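# Hang the power strip on two screws by its keyholes

## Task

Put the power strip's keyhole slots over the two screws so that it stays hanging level without support, with the narrow end of each keyhole slot pointing upward.

## Robot and tools

Robot: two arms, left_arm and right_arm, each a six-joint arm with a parallel two-finger gripper and a wrist camera (cam_left_wrist, cam_right_wrist). Other cameras: cam_head_left, cam_head_right, cam_high, cam_low, all 896x504. A camera stand sits on the floor behind the arms.

Scene frame: origin at table-top height, midway between the arms' nominal bases; +x points out over the table, +z up, left_arm on the +y side (arm names do not match image sides). Calibrated bases: left_arm at (+0.012, +0.271, 0) m, right_arm at (-0.012, -0.317, 0) m, both yawed very slightly. Reported end_effector_position (m) and end_effector_quat_wxyz are in the scene frame; they can be a few cm off, more at long reach. end_effector_position is the point between the finger pads, roughly 1 cm behind the tips. Gripper axes: fingers point along its +z, close along its y.

Command rows: every motion number sits in one row of 14 values, each in [-1, 1]: dx, dy, dz, rx, ry, rz, opening for left_arm, then the same seven for right_arm. Both arms are always included. dx..rz are an offset, not a pose: they are measured along the axes of that arm's own Hand target (its last commanded pose), starting from the Hand target held when the action or move begins. 1.0 equals 0.6 m for dx, dy, dz and 180 degrees for rx, ry, rz, which together form one rotation vector. Sending the same offset again moves further. Six zeros re-request the current Hand target. The opening is absolute: +1 fully open (0.094 m), -1 closed; a 0 there is a real command (half open), so to keep a gripper as it is, resend its present opening.

execute_actions(actions, cameras): actions is a list of up to 15-row tables; each row is one 1/30 s step, and a short table repeats its last row to fill 15 steps. All rows in a table count from the same start pose, not from the previous row. An empty actions list returns images and the current scene state. cameras: list of names, ["all"], [] or null.

move(target, speed, blend, opening_speed, grip_force, blocking, cameras): drives each gripper in a straight line toward a 14-number row (same layout and scale, offsets from the Hand targets), or a list of up to 15 such rows, all measured from the same starting Hand targets. speed is m/s, 0.002 to 2.9 (default 0.25), rotation capped at twice that in rad/s; one value or one per target. blend (m) rounds corners between listed targets; 0 stops at each. opening_speed (per second on the -1..+1 scale, at least 0.2) closes fingers gradually. grip_force is newtons per pad, 10 to 50, one value or one per arm; it persists, and lower forces close slowly. blocking=false returns after about 0.5 s while motion continues. Moves run at most 10 s and ignore obstacles and the other arm. The result adds a move: line such as done, off_target, moving, held or fault; limits=paced means a pose was clipped, limits=held means steps were withheld.

wait(seconds 0 to 10, cameras) lets the scene run. stop(cameras) brakes a running move. zoom_image(camera, region [x0, y0, x1, y1] in pixels, at most 504 by 504) enlarges part of the newest image from that camera. read_manual(section) only returns licence texts. finished_scene(scene) ends the current scene irreversibly; the strip must stay hung with no help.

Reading results: Hand target is the last commanded pose after clipping; the gripper often rests a few cm short from friction and weight, which is not proof of contact; a new command (even zeros) retries, or send the remaining distance as an offset. Orientation commands are clipped to within 40 degrees of the measured one each step. grip_measured is the measured opening on the command scale (a little wide when empty, slightly narrower than a squeezed hard part). grip_effort_nm is gripper-motor effort (negative closing), not pad force. Joint torques include the arm's own weight; joint velocities listed as within noise mean still. Tool commands shows current commands.

Avoid: dropping the strip or letting it fall off the table (fails), letting go of a moving part, fast hits or hard presses on the screws, wall or table, contact between the two arms or closing a gripper on the other's fingers, and pressure on the wrist-camera cables (cable contact counts as hand contact). Pushing on an obstacle keeps pressing until you command back past the gripper. Don't route a path near an arm's own base. Long holding, stretched arms and pushing at unreachable poses heat motors: MOTOR HOT appears near 75 °C, a fault folds the arm at 90 °C. Loose objects may get brief nudges.

Each tool is called after ">>>" in YAML: its name, and indented under it one key for each argument.

## Session

>>> execute_actions:
  actions: []

Scene clock: 0.00 s.
left_arm: end_effector_position=(+0.4092, +0.2973, +0.0923) grip_measured=+1.000 grip_effort_nm=n/a end_effector_quat_wxyz=(+0.562, -0.051, +0.824, +0.050) | right_arm: end_effector_position=(+0.3688, -0.3946, +0.0946) grip_measured=+1.000 grip_effort_nm=n/a end_effector_quat_wxyz=(+0.567, +0.132, +0.804, -0.116)
Joint positions: left_arm=[0.017 1.535 0.386 0.773 -0.141 -0.028 0.094] | right_arm=[-0.029 1.527 0.342 0.837 0.269 0.057 0.094]
Joint velocities: within noise
Joint torques (N m): no reading
Heat: left arm: 33 °C; right arm: 30 °C.
Hand target: left_arm +0.4118, +0.2973, +0.0987; +0.568, -0.051, +0.820, +0.050 | right_arm +0.3733, -0.3951, +0.1062; +0.581, +0.133, +0.795, -0.116
Tool commands: left_gripper/opening=+1.0 right_gripper/opening=+1.0

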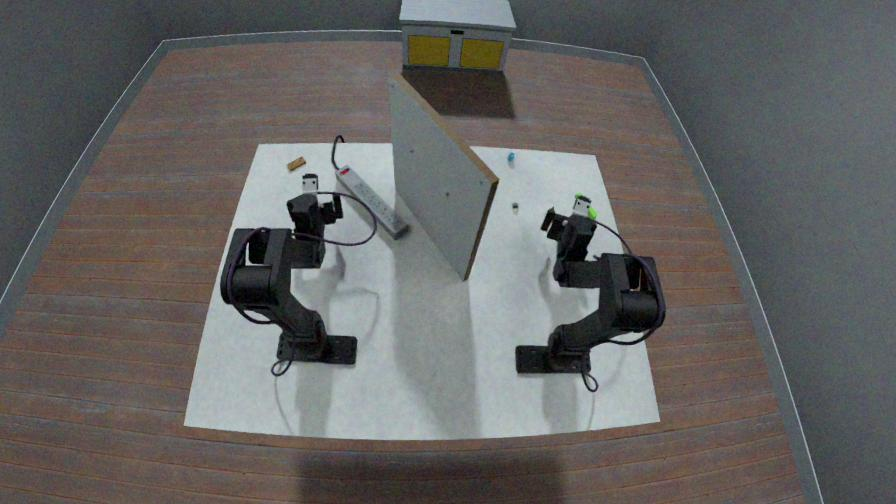

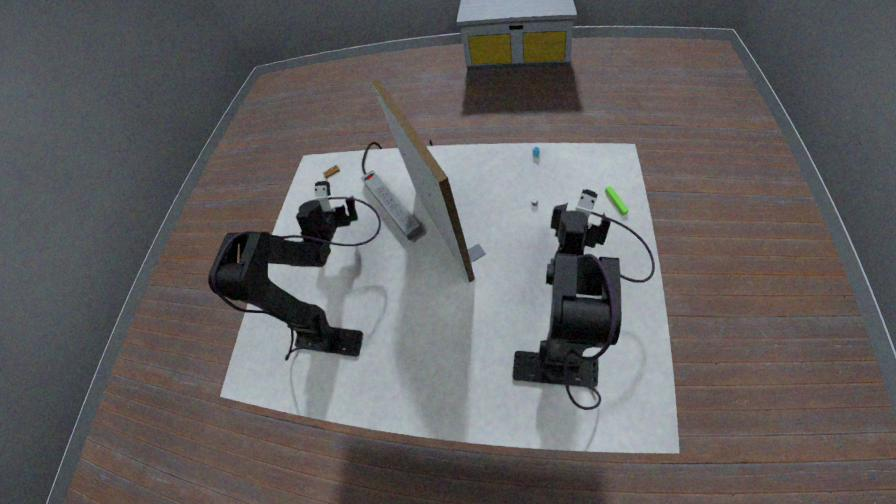

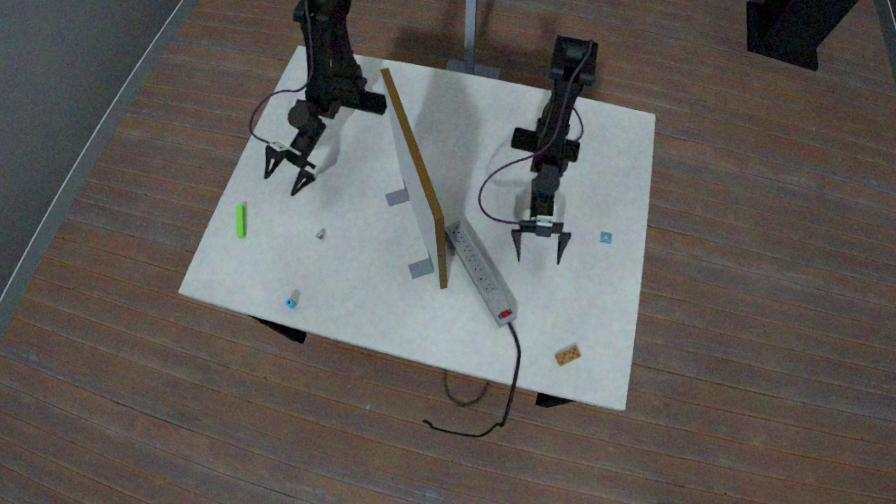

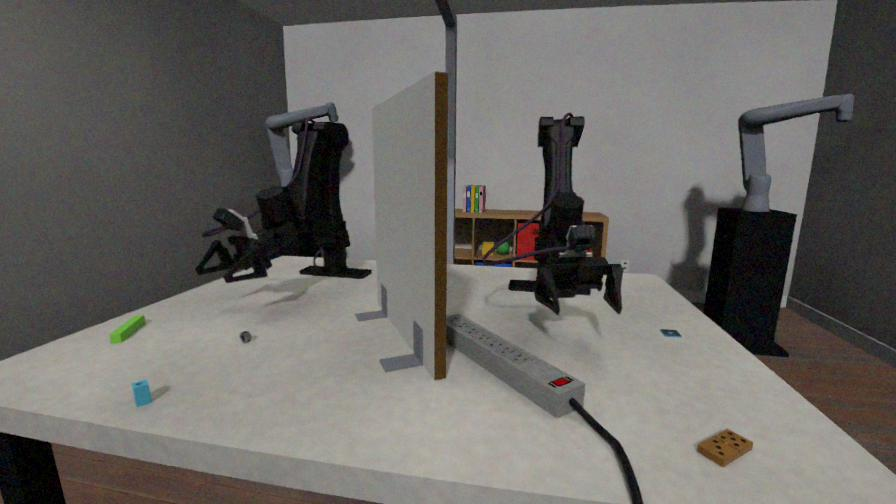

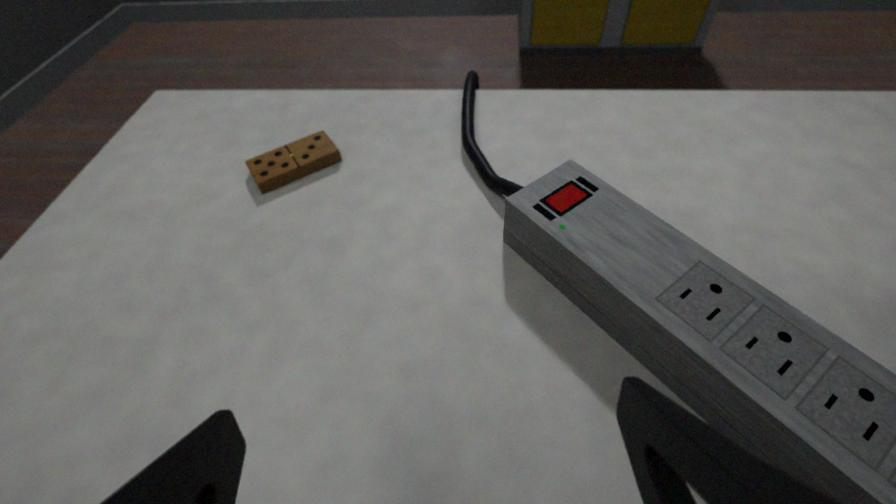

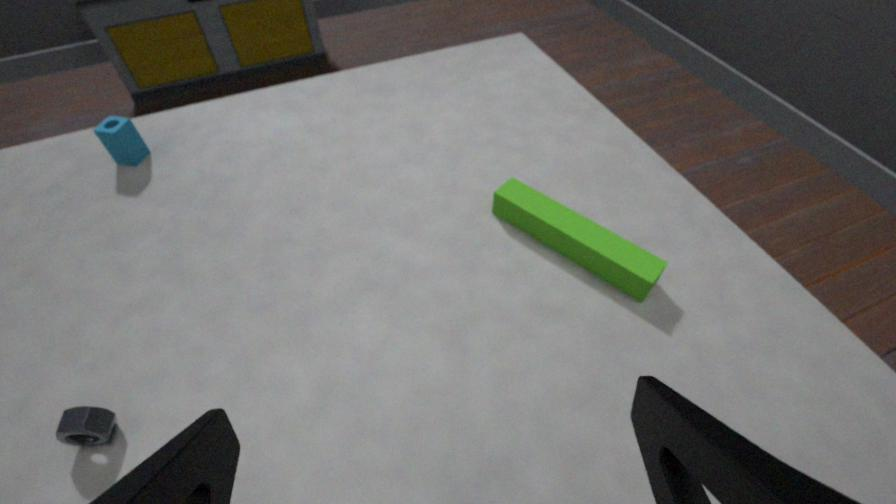

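>>> zoom_image:
  camera: "cam_head_left"
  region: [270, 60, 530, 290]

>>> zoom_image:
  camera: "cam_head_right"
  region: [290, 70, 510, 290]

>>> zoom_image:
  camera: "cam_high"
  region: [360, 50, 640, 330]

>>> zoom_image:
  camera: "cam_low"
  region: [350, 50, 650, 504]

Scaled by 1.938.

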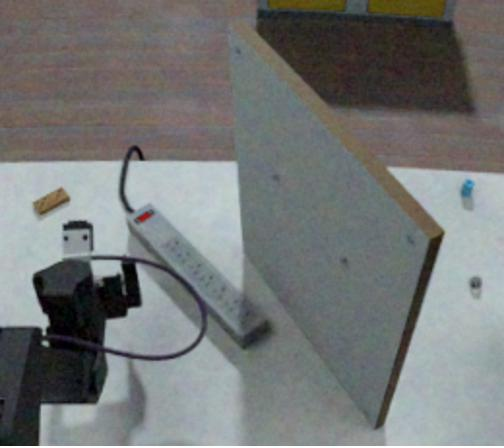

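Scaled by 2.291.

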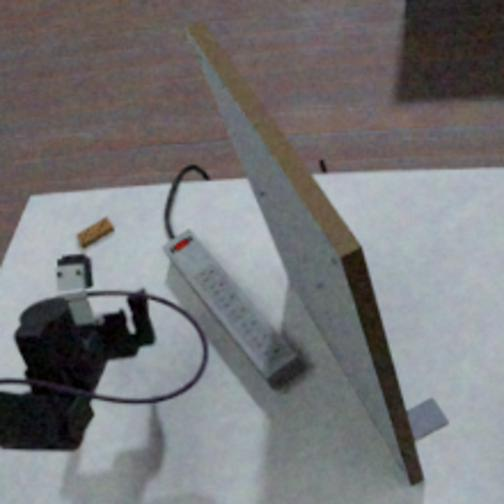

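Scaled by 1.800.

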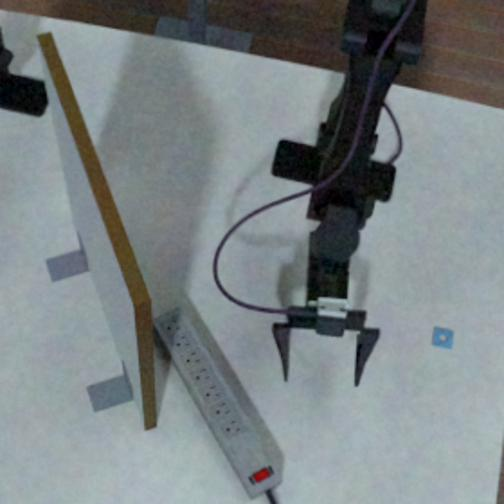

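Scaled by 1.110.

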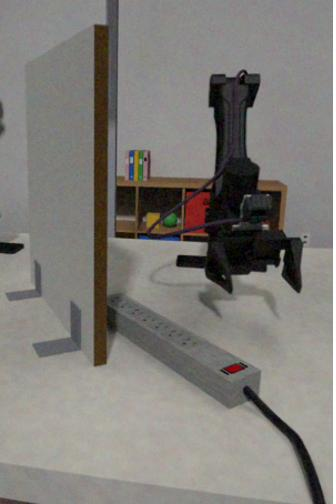

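>>> move:
  target: [-0.134,-0.235,-0.234,0.321,-0.108,0.051,1,0,0,0,0,0,0,1]
  cameras: ["all"]

Scene clock: 58.77 s.
left_arm: end_effector_position=(+0.3291, +0.1473, +0.1998) grip_measured=+1.000 grip_effort_nm=-0.02 end_effector_quat_wxyz=(+0.626, +0.280, +0.666, -0.294) | right_arm: end_effector_position=(+0.3688, -0.3946, +0.0946) grip_measured=+1.000 grip_effort_nm=0.02 end_effector_quat_wxyz=(+0.567, +0.132, +0.804, -0.116)
Joint positions: left_arm=[0.063 1.205 0.316 0.82 0.881 0.013 0.094] | right_arm=[-0.029 1.527 0.342 0.837 0.269 0.057 0.094]
Joint torques (N m): left_arm=[-0.66 -2.73 8.99 1.74 0.33 -0.11] | right_arm=[-0.06 -5.18 5.52 1.98 0.11 -0.01]
Heat: left arm: 35 °C; right arm: 34 °C.
Hand target: left_arm +0.3298, +0.1402, +0.2197; +0.641, +0.299, +0.640, -0.299 | right_arm +0.3733, -0.3951, +0.1062; +0.581, +0.133, +0.795, -0.116
Off the commanded pose: left_arm 0.021 m, 4 deg | right_arm 0.012 m, 2 deg.
move: off_target (left_arm, right_arm)

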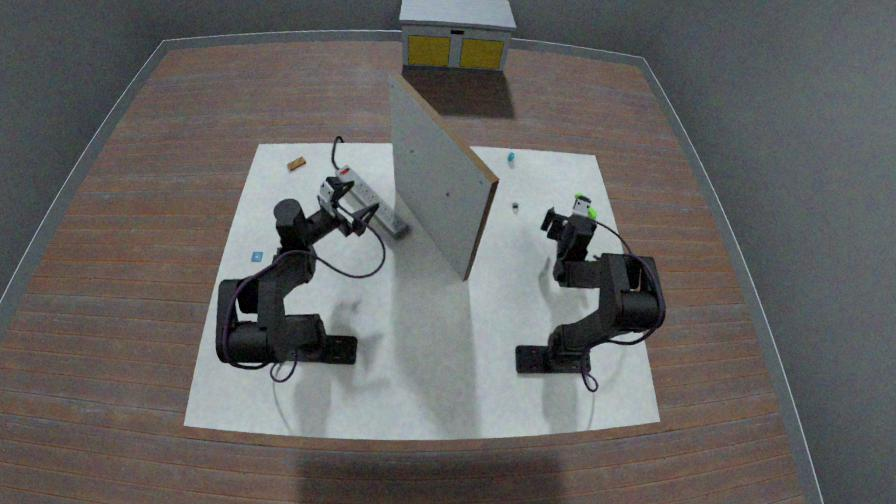

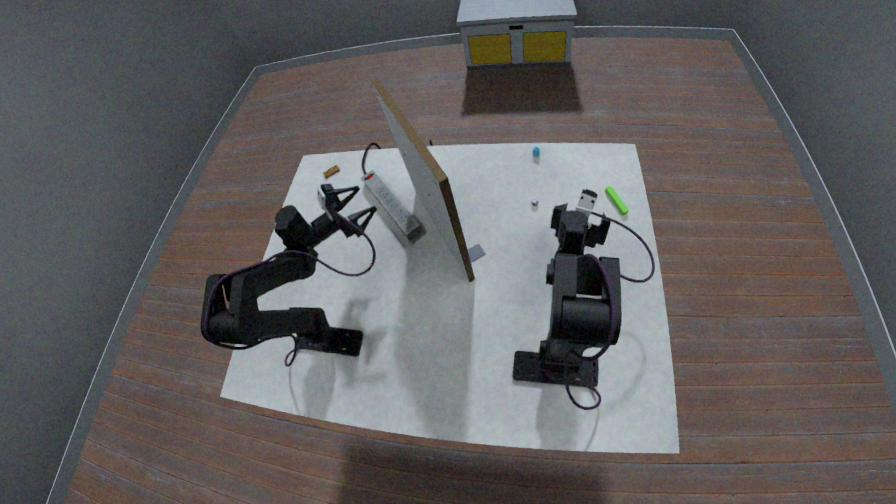

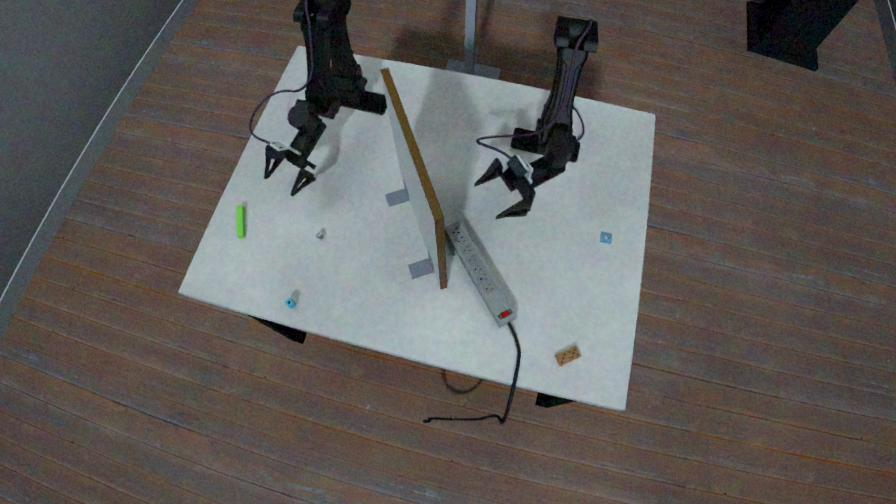

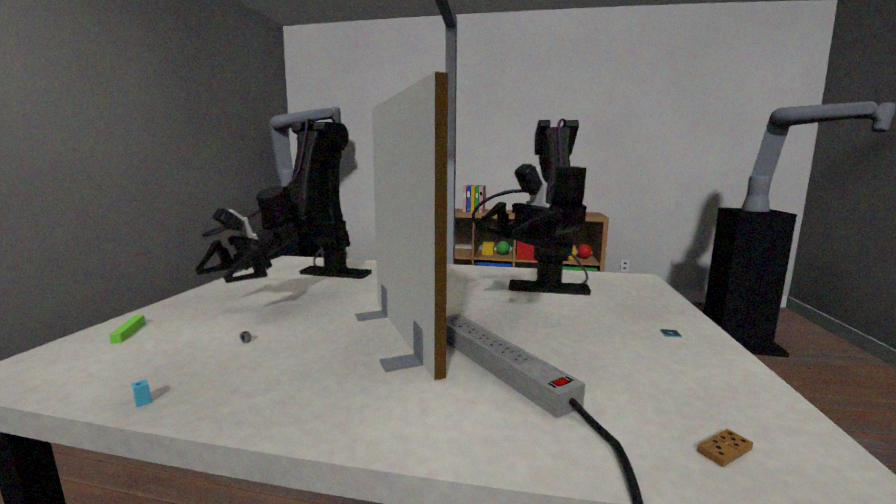

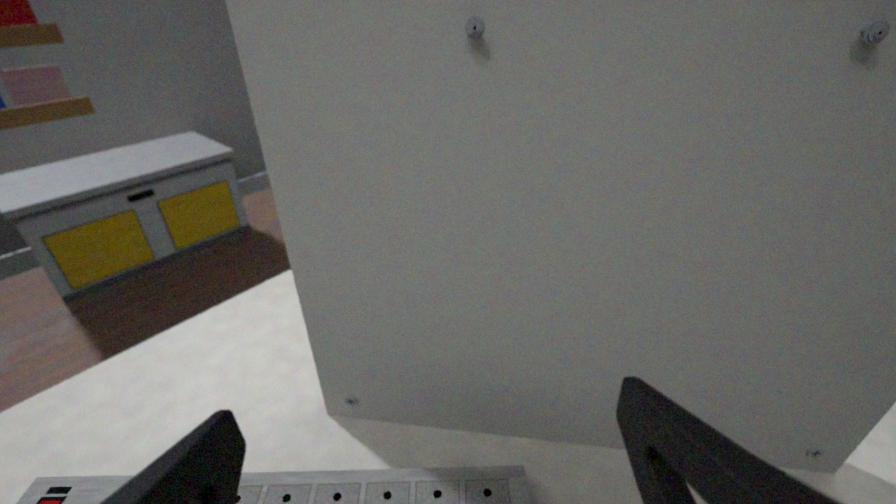

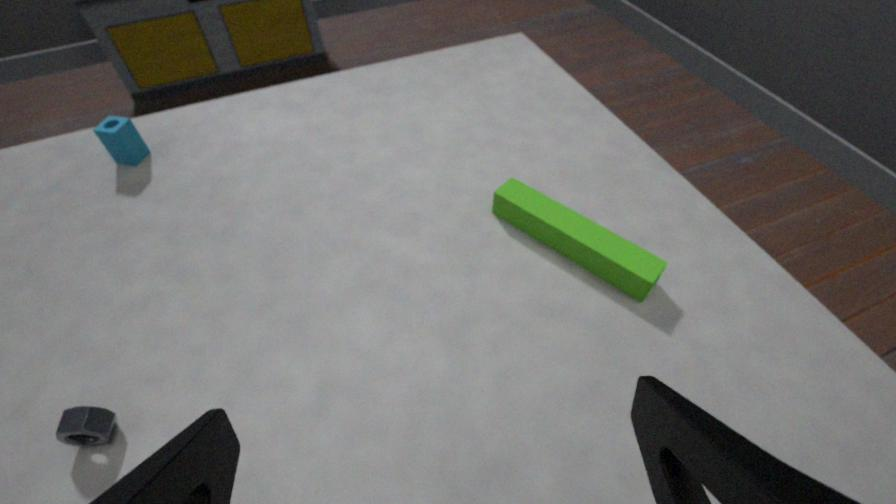

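>>> move:
  target: [0.15,0.1745,0.1007,-0.3995,0.3756,-0.399,1,0,0,0,0,0,0,1]
  cameras: ["cam_head_left","cam_high","cam_low","cam_left_wrist"]

Scene clock: 108.07 s.
left_arm: end_effector_position=(+0.4476, +0.1630, +0.1333) grip_measured=+1.000 grip_effort_nm=-0.03 end_effector_quat_wxyz=(+0.018, -0.364, +0.931, -0.008) | right_arm: end_effector_position=(+0.3688, -0.3946, +0.0946) grip_measured=+1.000 grip_effort_nm=0.02 end_effector_quat_wxyz=(+0.567, +0.132, +0.804, -0.116)
Joint positions: left_arm=[-0.231 2.305 2.342 -1.57 -0.009 -0.995 0.094] | right_arm=[-0.029 1.527 0.342 0.837 0.269 0.057 0.094]
Joint torques (N m): left_arm=[0.34 -8.54 8.42 -0.11 0.08 -0.17] | right_arm=[-0.03 -5.2 5.38 1.96 0.08 0]
Heat: left arm: 36 °C; right arm: 36 °C.
Hand target: left_arm +0.4489, +0.1611, +0.1298; +0.000, -0.370, +0.929, +0.000 | right_arm +0.3733, -0.3951, +0.1062; +0.581, +0.133, +0.795, -0.116
Off the commanded pose: left_arm 0.004 m, 2 deg | right_arm 0.012 m, 2 deg.
joint sent to its limit (left arm) — joint 4 (wrist pitch), lower limit. The joint targets are off in position, not in orientation.
move: off_target (right_arm)
Images, in order (width x height): cam_head_left 896x504, cam_high 896x504, cam_low 896x504, cam_left_wrist 896x504.

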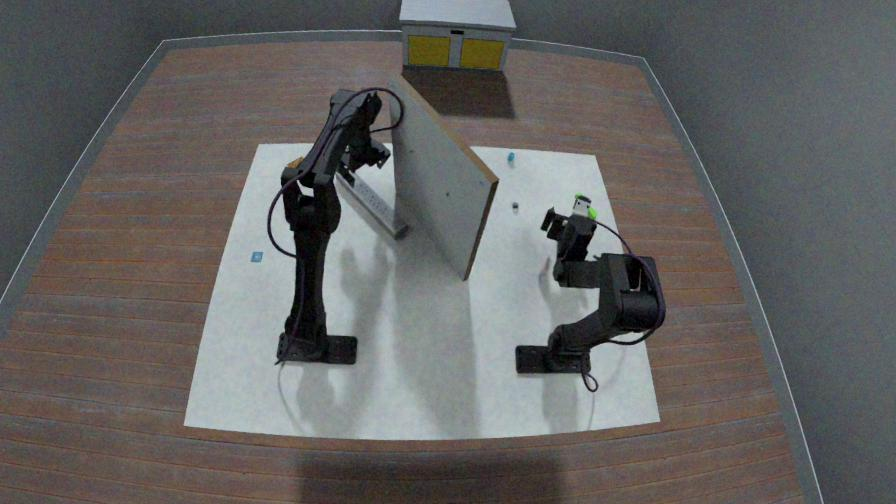

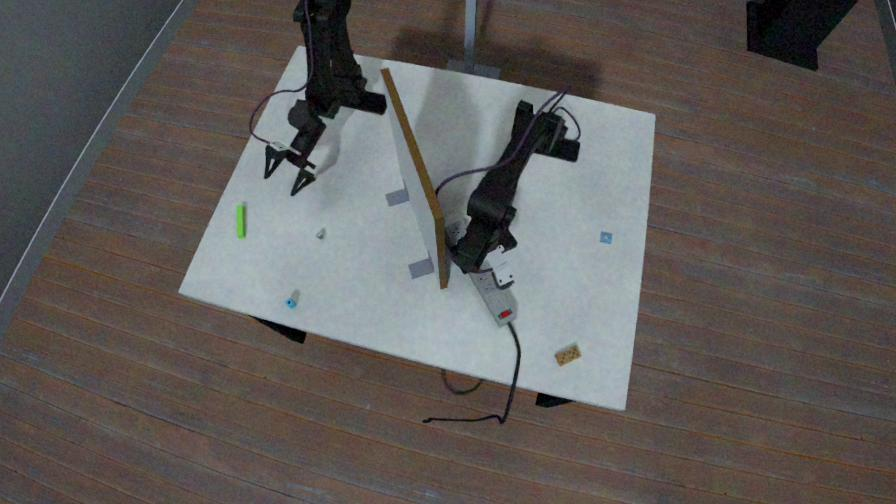

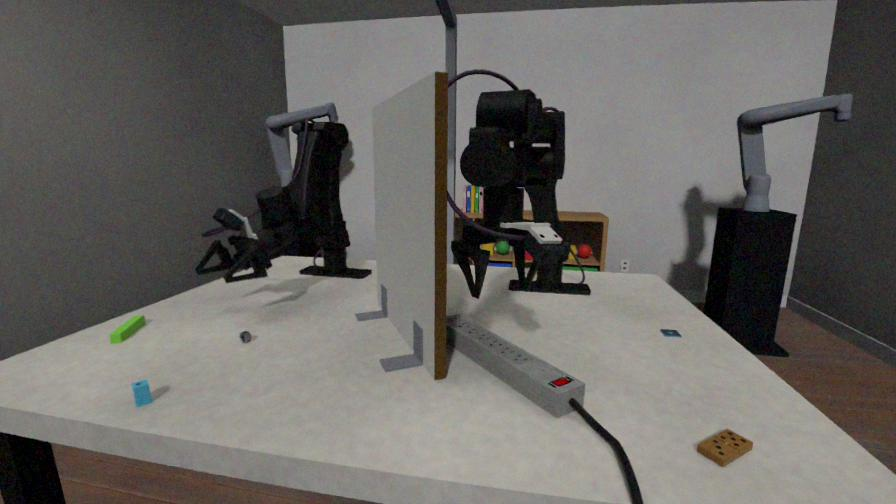

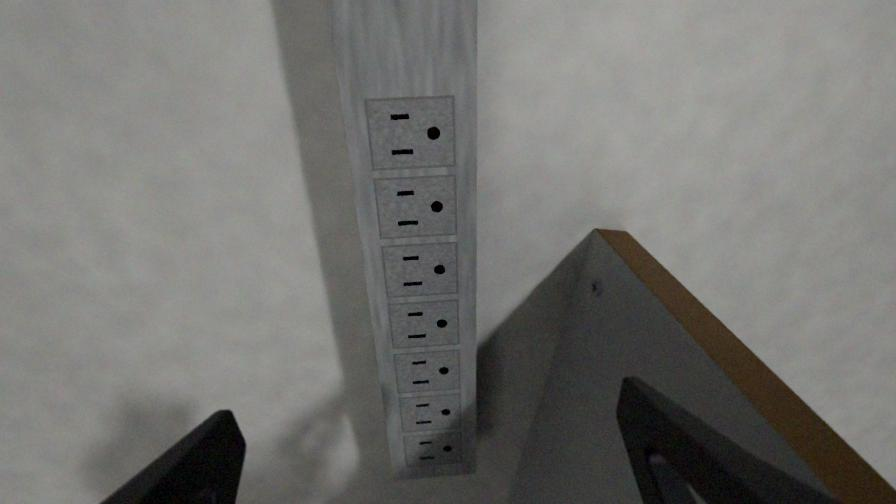

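>>> move:
  target: [-0.025,0.0037,0.165,0,0,0.007,1,0,0,0,0,0,0,1]
  speed: 0.15
  cameras: ["cam_head_left","cam_high","cam_low","cam_left_wrist"]

Scene clock: 139.90 s.
left_arm: end_effector_position=(+0.4554, +0.1766, +0.0431) grip_measured=+1.000 grip_effort_nm=-0.03 end_effector_quat_wxyz=(+0.004, -0.366, +0.931, +0.002) | right_arm: end_effector_position=(+0.3688, -0.3946, +0.0946) grip_measured=+1.000 grip_effort_nm=0.02 end_effector_quat_wxyz=(+0.567, +0.132, +0.804, -0.116)
Joint positions: left_arm=[-0.198 2.326 2.019 -1.259 -0.008 -0.965 0.094] | right_arm=[-0.029 1.527 0.342 0.837 0.269 0.057 0.094]
Joint torques (N m): left_arm=[0.21 -8.88 5.53 0.32 0.05 0.11] | right_arm=[-0.01 -5.05 5.45 1.95 0.08 -0.02]
Heat: left arm: 35 °C; right arm: 38 °C.
Hand target: left_arm +0.4584, +0.1731, +0.0308; +0.000, -0.360, +0.933, +0.000 | right_arm +0.3733, -0.3951, +0.1062; +0.581, +0.133, +0.795, -0.116
Off the commanded pose: left_arm 0.013 m, 1 deg | right_arm 0.012 m, 2 deg.
move: off_target (left_arm, right_arm)
Images, in order (width x height): cam_head_left 896x504, cam_high 896x504, cam_low 896x504, cam_left_wrist 896x504.

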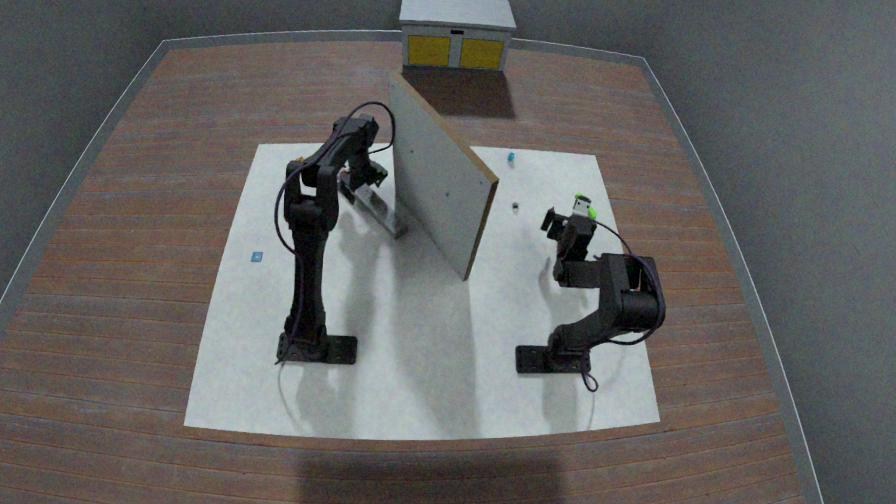

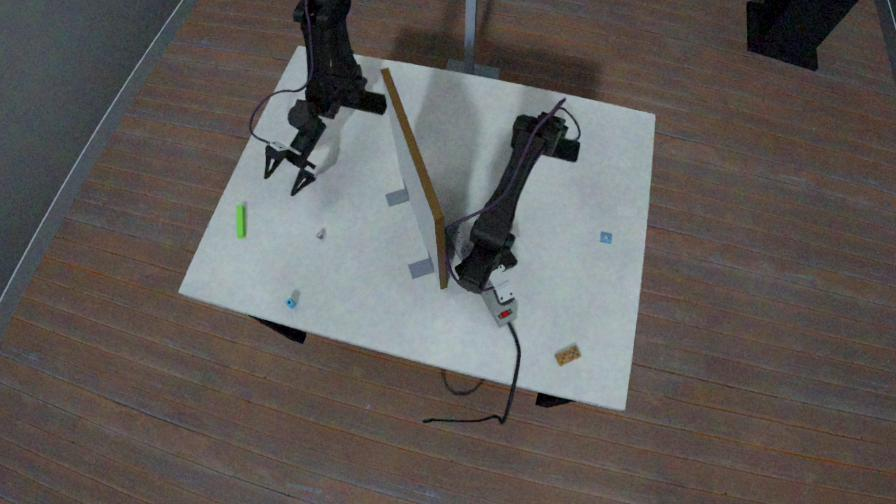

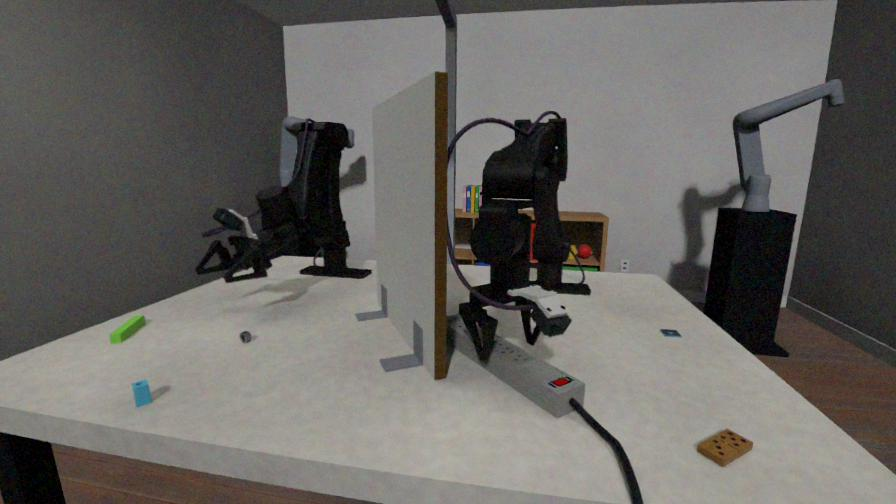

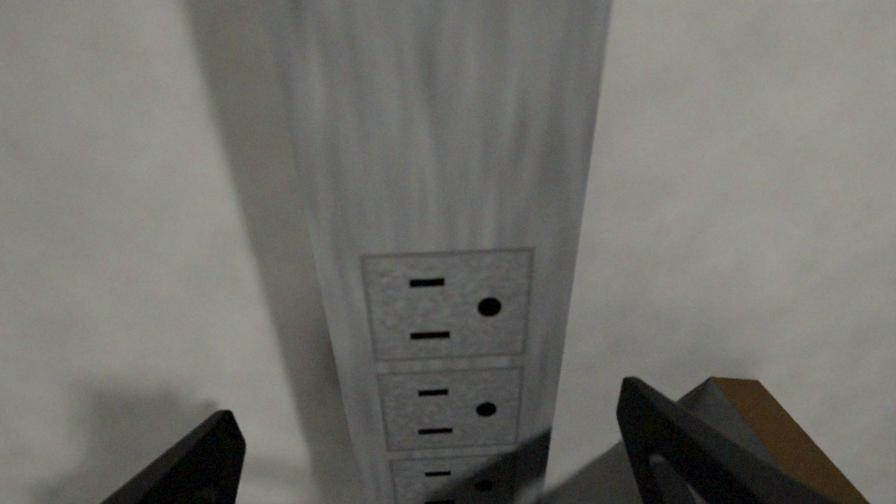

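>>> move:
  target: [0,0,0.028,0,0,0,1,0,0,0,0,0,0,1]
  speed: 0.1
  cameras: ["cam_low","cam_left_wrist"]

Scene clock: 144.27 s.
left_arm: end_effector_position=(+0.4574, +0.1761, +0.0296) grip_measured=+1.000 grip_effort_nm=-0.03 end_effector_quat_wxyz=(+0.008, -0.366, +0.931, +0.000) | right_arm: end_effector_position=(+0.3688, -0.3946, +0.0946) grip_measured=+1.000 grip_effort_nm=0.02 end_effector_quat_wxyz=(+0.567, +0.132, +0.804, -0.116)
Joint positions: left_arm=[-0.198 2.331 1.972 -1.199 -0.008 -0.964 0.094] | right_arm=[-0.029 1.527 0.342 0.837 0.269 0.057 0.094]
Joint torques (N m): left_arm=[0.16 -8.55 5.22 0.33 0.09 0.12] | right_arm=[-0.01 -5.03 5.38 1.95 0.1 0.04]
Heat: left arm: 35 °C; right arm: 38 °C.
Hand target: left_arm +0.4584, +0.1731, +0.0140; +0.000, -0.360, +0.933, +0.000 | right_arm +0.3733, -0.3951, +0.1062; +0.581, +0.133, +0.795, -0.116
Off the commanded pose: left_arm 0.016 m, 1 deg | right_arm 0.012 m, 2 deg.
move: off_target (left_arm, right_arm)
Images, in order (width x height): cam_low 896x504, cam_left_wrist 896x504.

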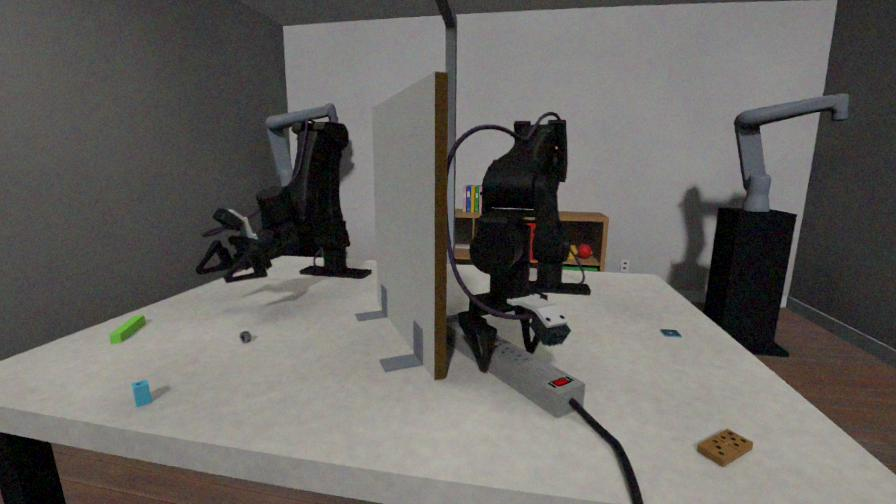

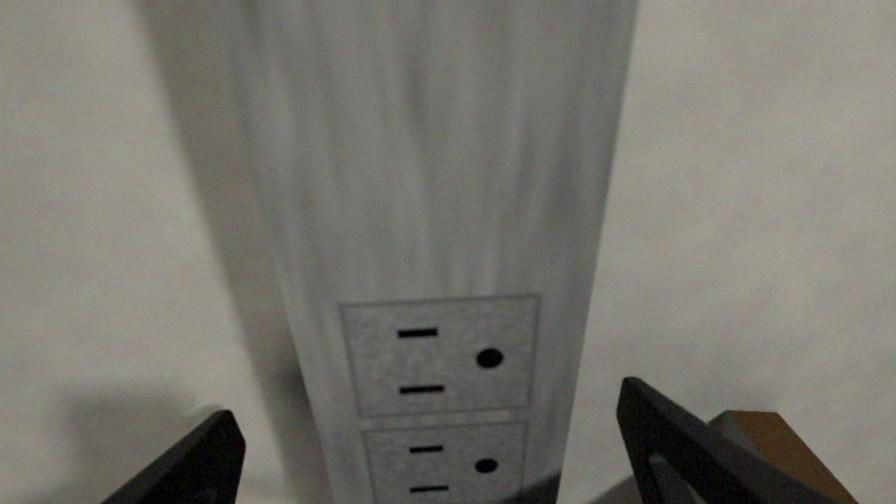

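>>> move:
  target:
    - [0,0,0.012,0,0,0,1,0,0,0,0,0,0,1]
    - [0,0,0.012,0,0,0,-0.3,0,0,0,0,0,0,1]
  speed: 0.1
  opening_speed: 0.7
  cameras: ["cam_low","cam_left_wrist"]

Scene clock: 153.50 s.
left_arm: end_effector_position=(+0.4599, +0.1752, +0.0234) grip_measured=+0.027 grip_effort_nm=-1.05 end_effector_quat_wxyz=(+0.011, -0.363, +0.932, -0.004) | right_arm: end_effector_position=(+0.3688, -0.3946, +0.0946) grip_measured=+1.000 grip_effort_nm=0.02 end_effector_quat_wxyz=(+0.567, +0.132, +0.804, -0.116)
Joint positions: left_arm=[-0.198 2.336 1.956 -1.168 -0.006 -0.959 0.048] | right_arm=[-0.029 1.527 0.342 0.837 0.269 0.057 0.094]
Joint torques (N m): left_arm=[0.13 -8.58 5.19 0.29 0.07 0.02] | right_arm=[-0.13 -5.08 5.39 2 0.09 -0.01]
Heat: left arm: 35 °C; right arm: 38 °C.
Hand target: left_arm +0.4584, +0.1731, +0.0068; +0.000, -0.360, +0.933, +0.000 | right_arm +0.3733, -0.3951, +0.1062; +0.581, +0.133, +0.795, -0.116
Off the commanded pose: left_arm 0.017 m, 1 deg | right_arm 0.012 m, 2 deg.
move: off_target (left_arm, right_arm); target 2's new opening was sent with left_arm's hand 0.017 m and 1 deg from that target
Images, in order (width x height): cam_low 896x504, cam_left_wrist 896x504.

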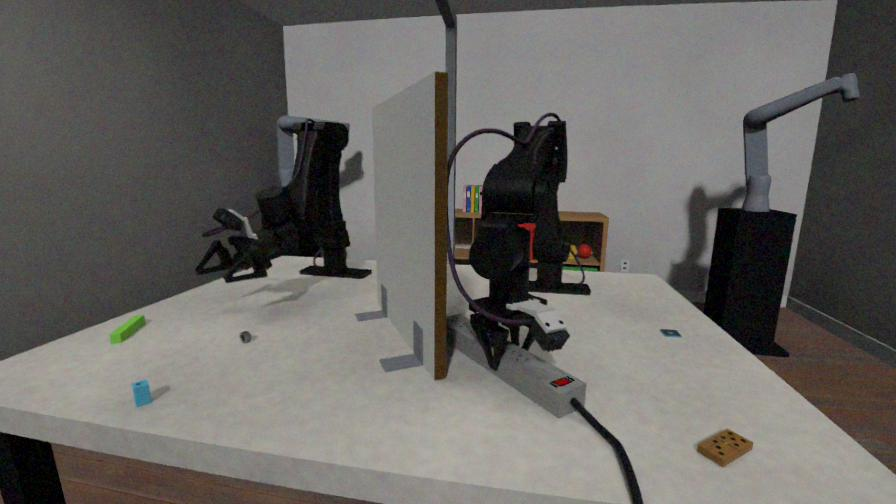

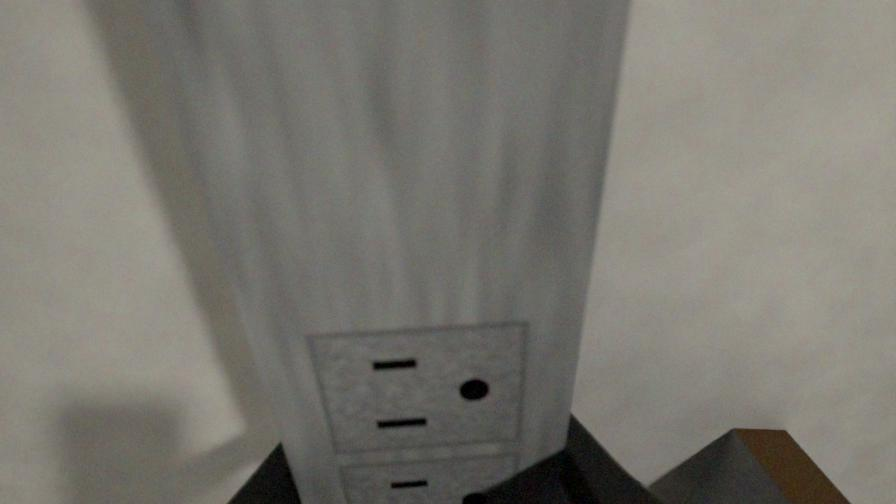

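>>> move:
  target:
    - [-0.01,0.01,-0.08,0,0,0,-0.3,0,0,0,0,0,0,1]
    - [-0.039,0.043,-0.3,0,0,0,-0.3,0,0,0,0,0,0,1]
    - [-0.133,0.0975,-0.5,0.468,-0.2075,-0.2075,-0.3,0,0,0,0,0,0,1]
  speed: 0.15
  blend: 0.02
  cameras: ["cam_head_left","cam_high","cam_low","cam_left_wrist"]

Scene clock: 182.37 s.
left_arm: end_effector_position=(+0.4684, +0.2587, +0.2492) grip_measured=+0.025 grip_effort_nm=-1.05 end_effector_quat_wxyz=(-0.421, +0.545, -0.556, +0.465) | right_arm: end_effector_position=(+0.3688, -0.3946, +0.0946) grip_measured=+1.000 grip_effort_nm=0.02 end_effector_quat_wxyz=(+0.567, +0.132, +0.804, -0.116)
Joint positions: left_arm=[0.008 1.385 0.84 0.33 0.049 -1.599 0.048] | right_arm=[-0.029 1.527 0.342 0.837 0.269 0.057 0.094]
Joint torques (N m): left_arm=[-0.31 -6.34 8.44 3.47 -0.69 0.27] | right_arm=[-0.01 -5.15 5.37 1.97 0.09 0.01]
Heat: left arm: 35 °C; right arm: 39 °C.
Hand target: left_arm +0.4780, +0.2698, +0.3070; -0.500, +0.500, -0.500, +0.500 | right_arm +0.3733, -0.3951, +0.1062; +0.581, +0.133, +0.795, -0.116
Off the commanded pose: left_arm 0.060 m, 13 deg | right_arm 0.012 m, 2 deg.
move: off_target (left_arm, right_arm)
Images, in order (width x height): cam_head_left 896x504, cam_high 896x504, cam_low 896x504, cam_left_wrist 896x504.

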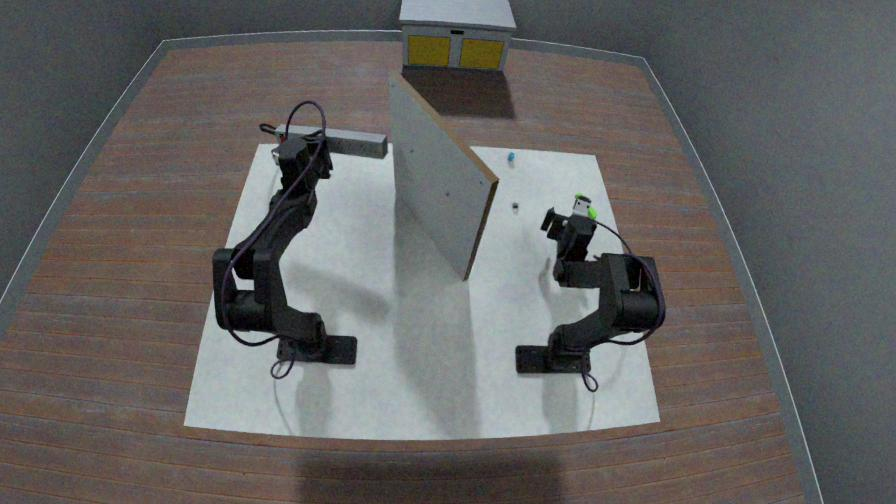

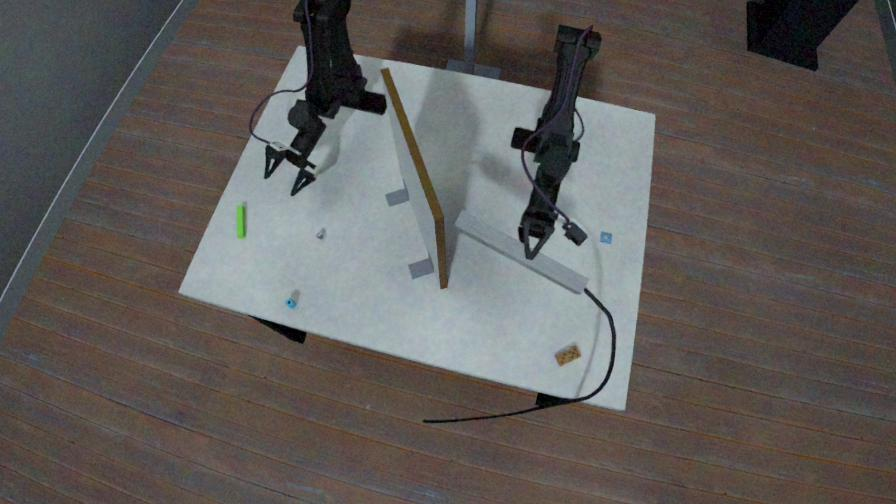

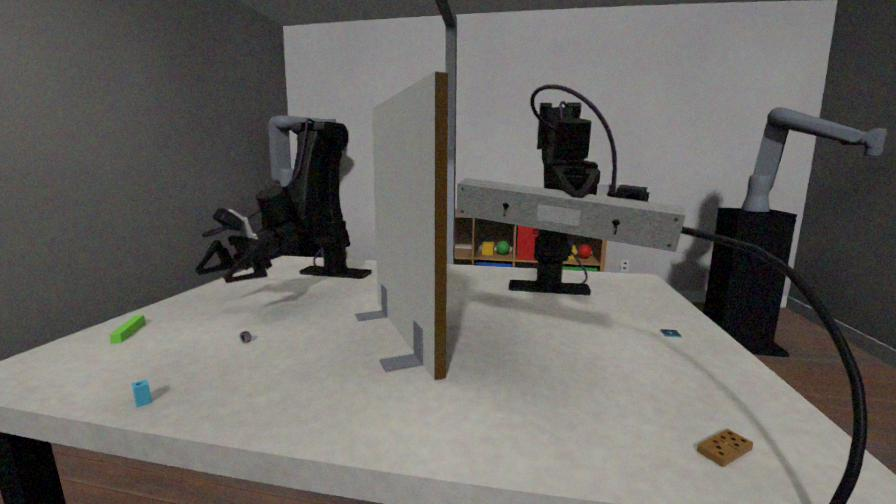

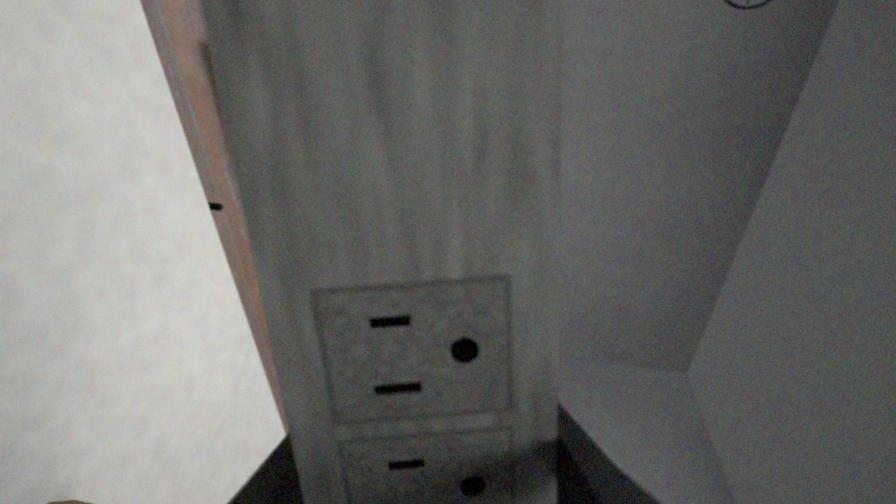

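>>> zoom_image:
  camera: "cam_low"
  region: [440, 160, 700, 260]

>>> zoom_image:
  camera: "cam_low"
  region: [485, 185, 565, 235]

>>> zoom_image:
  camera: "cam_low"
  region: [580, 195, 660, 245]

Scaled by 1.938.

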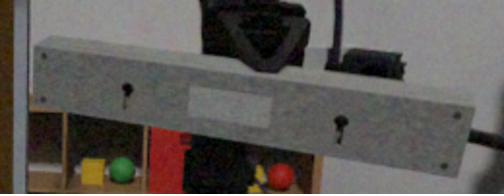

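Scaled by 6.300.

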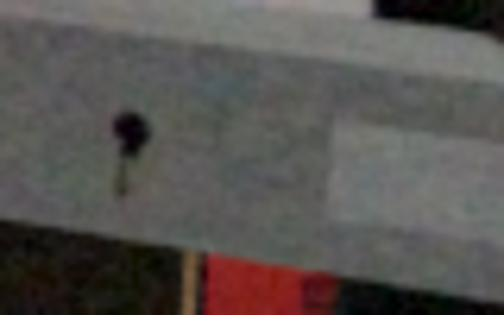

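Scaled by 6.300.

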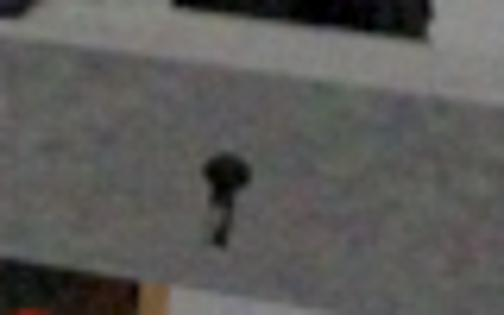

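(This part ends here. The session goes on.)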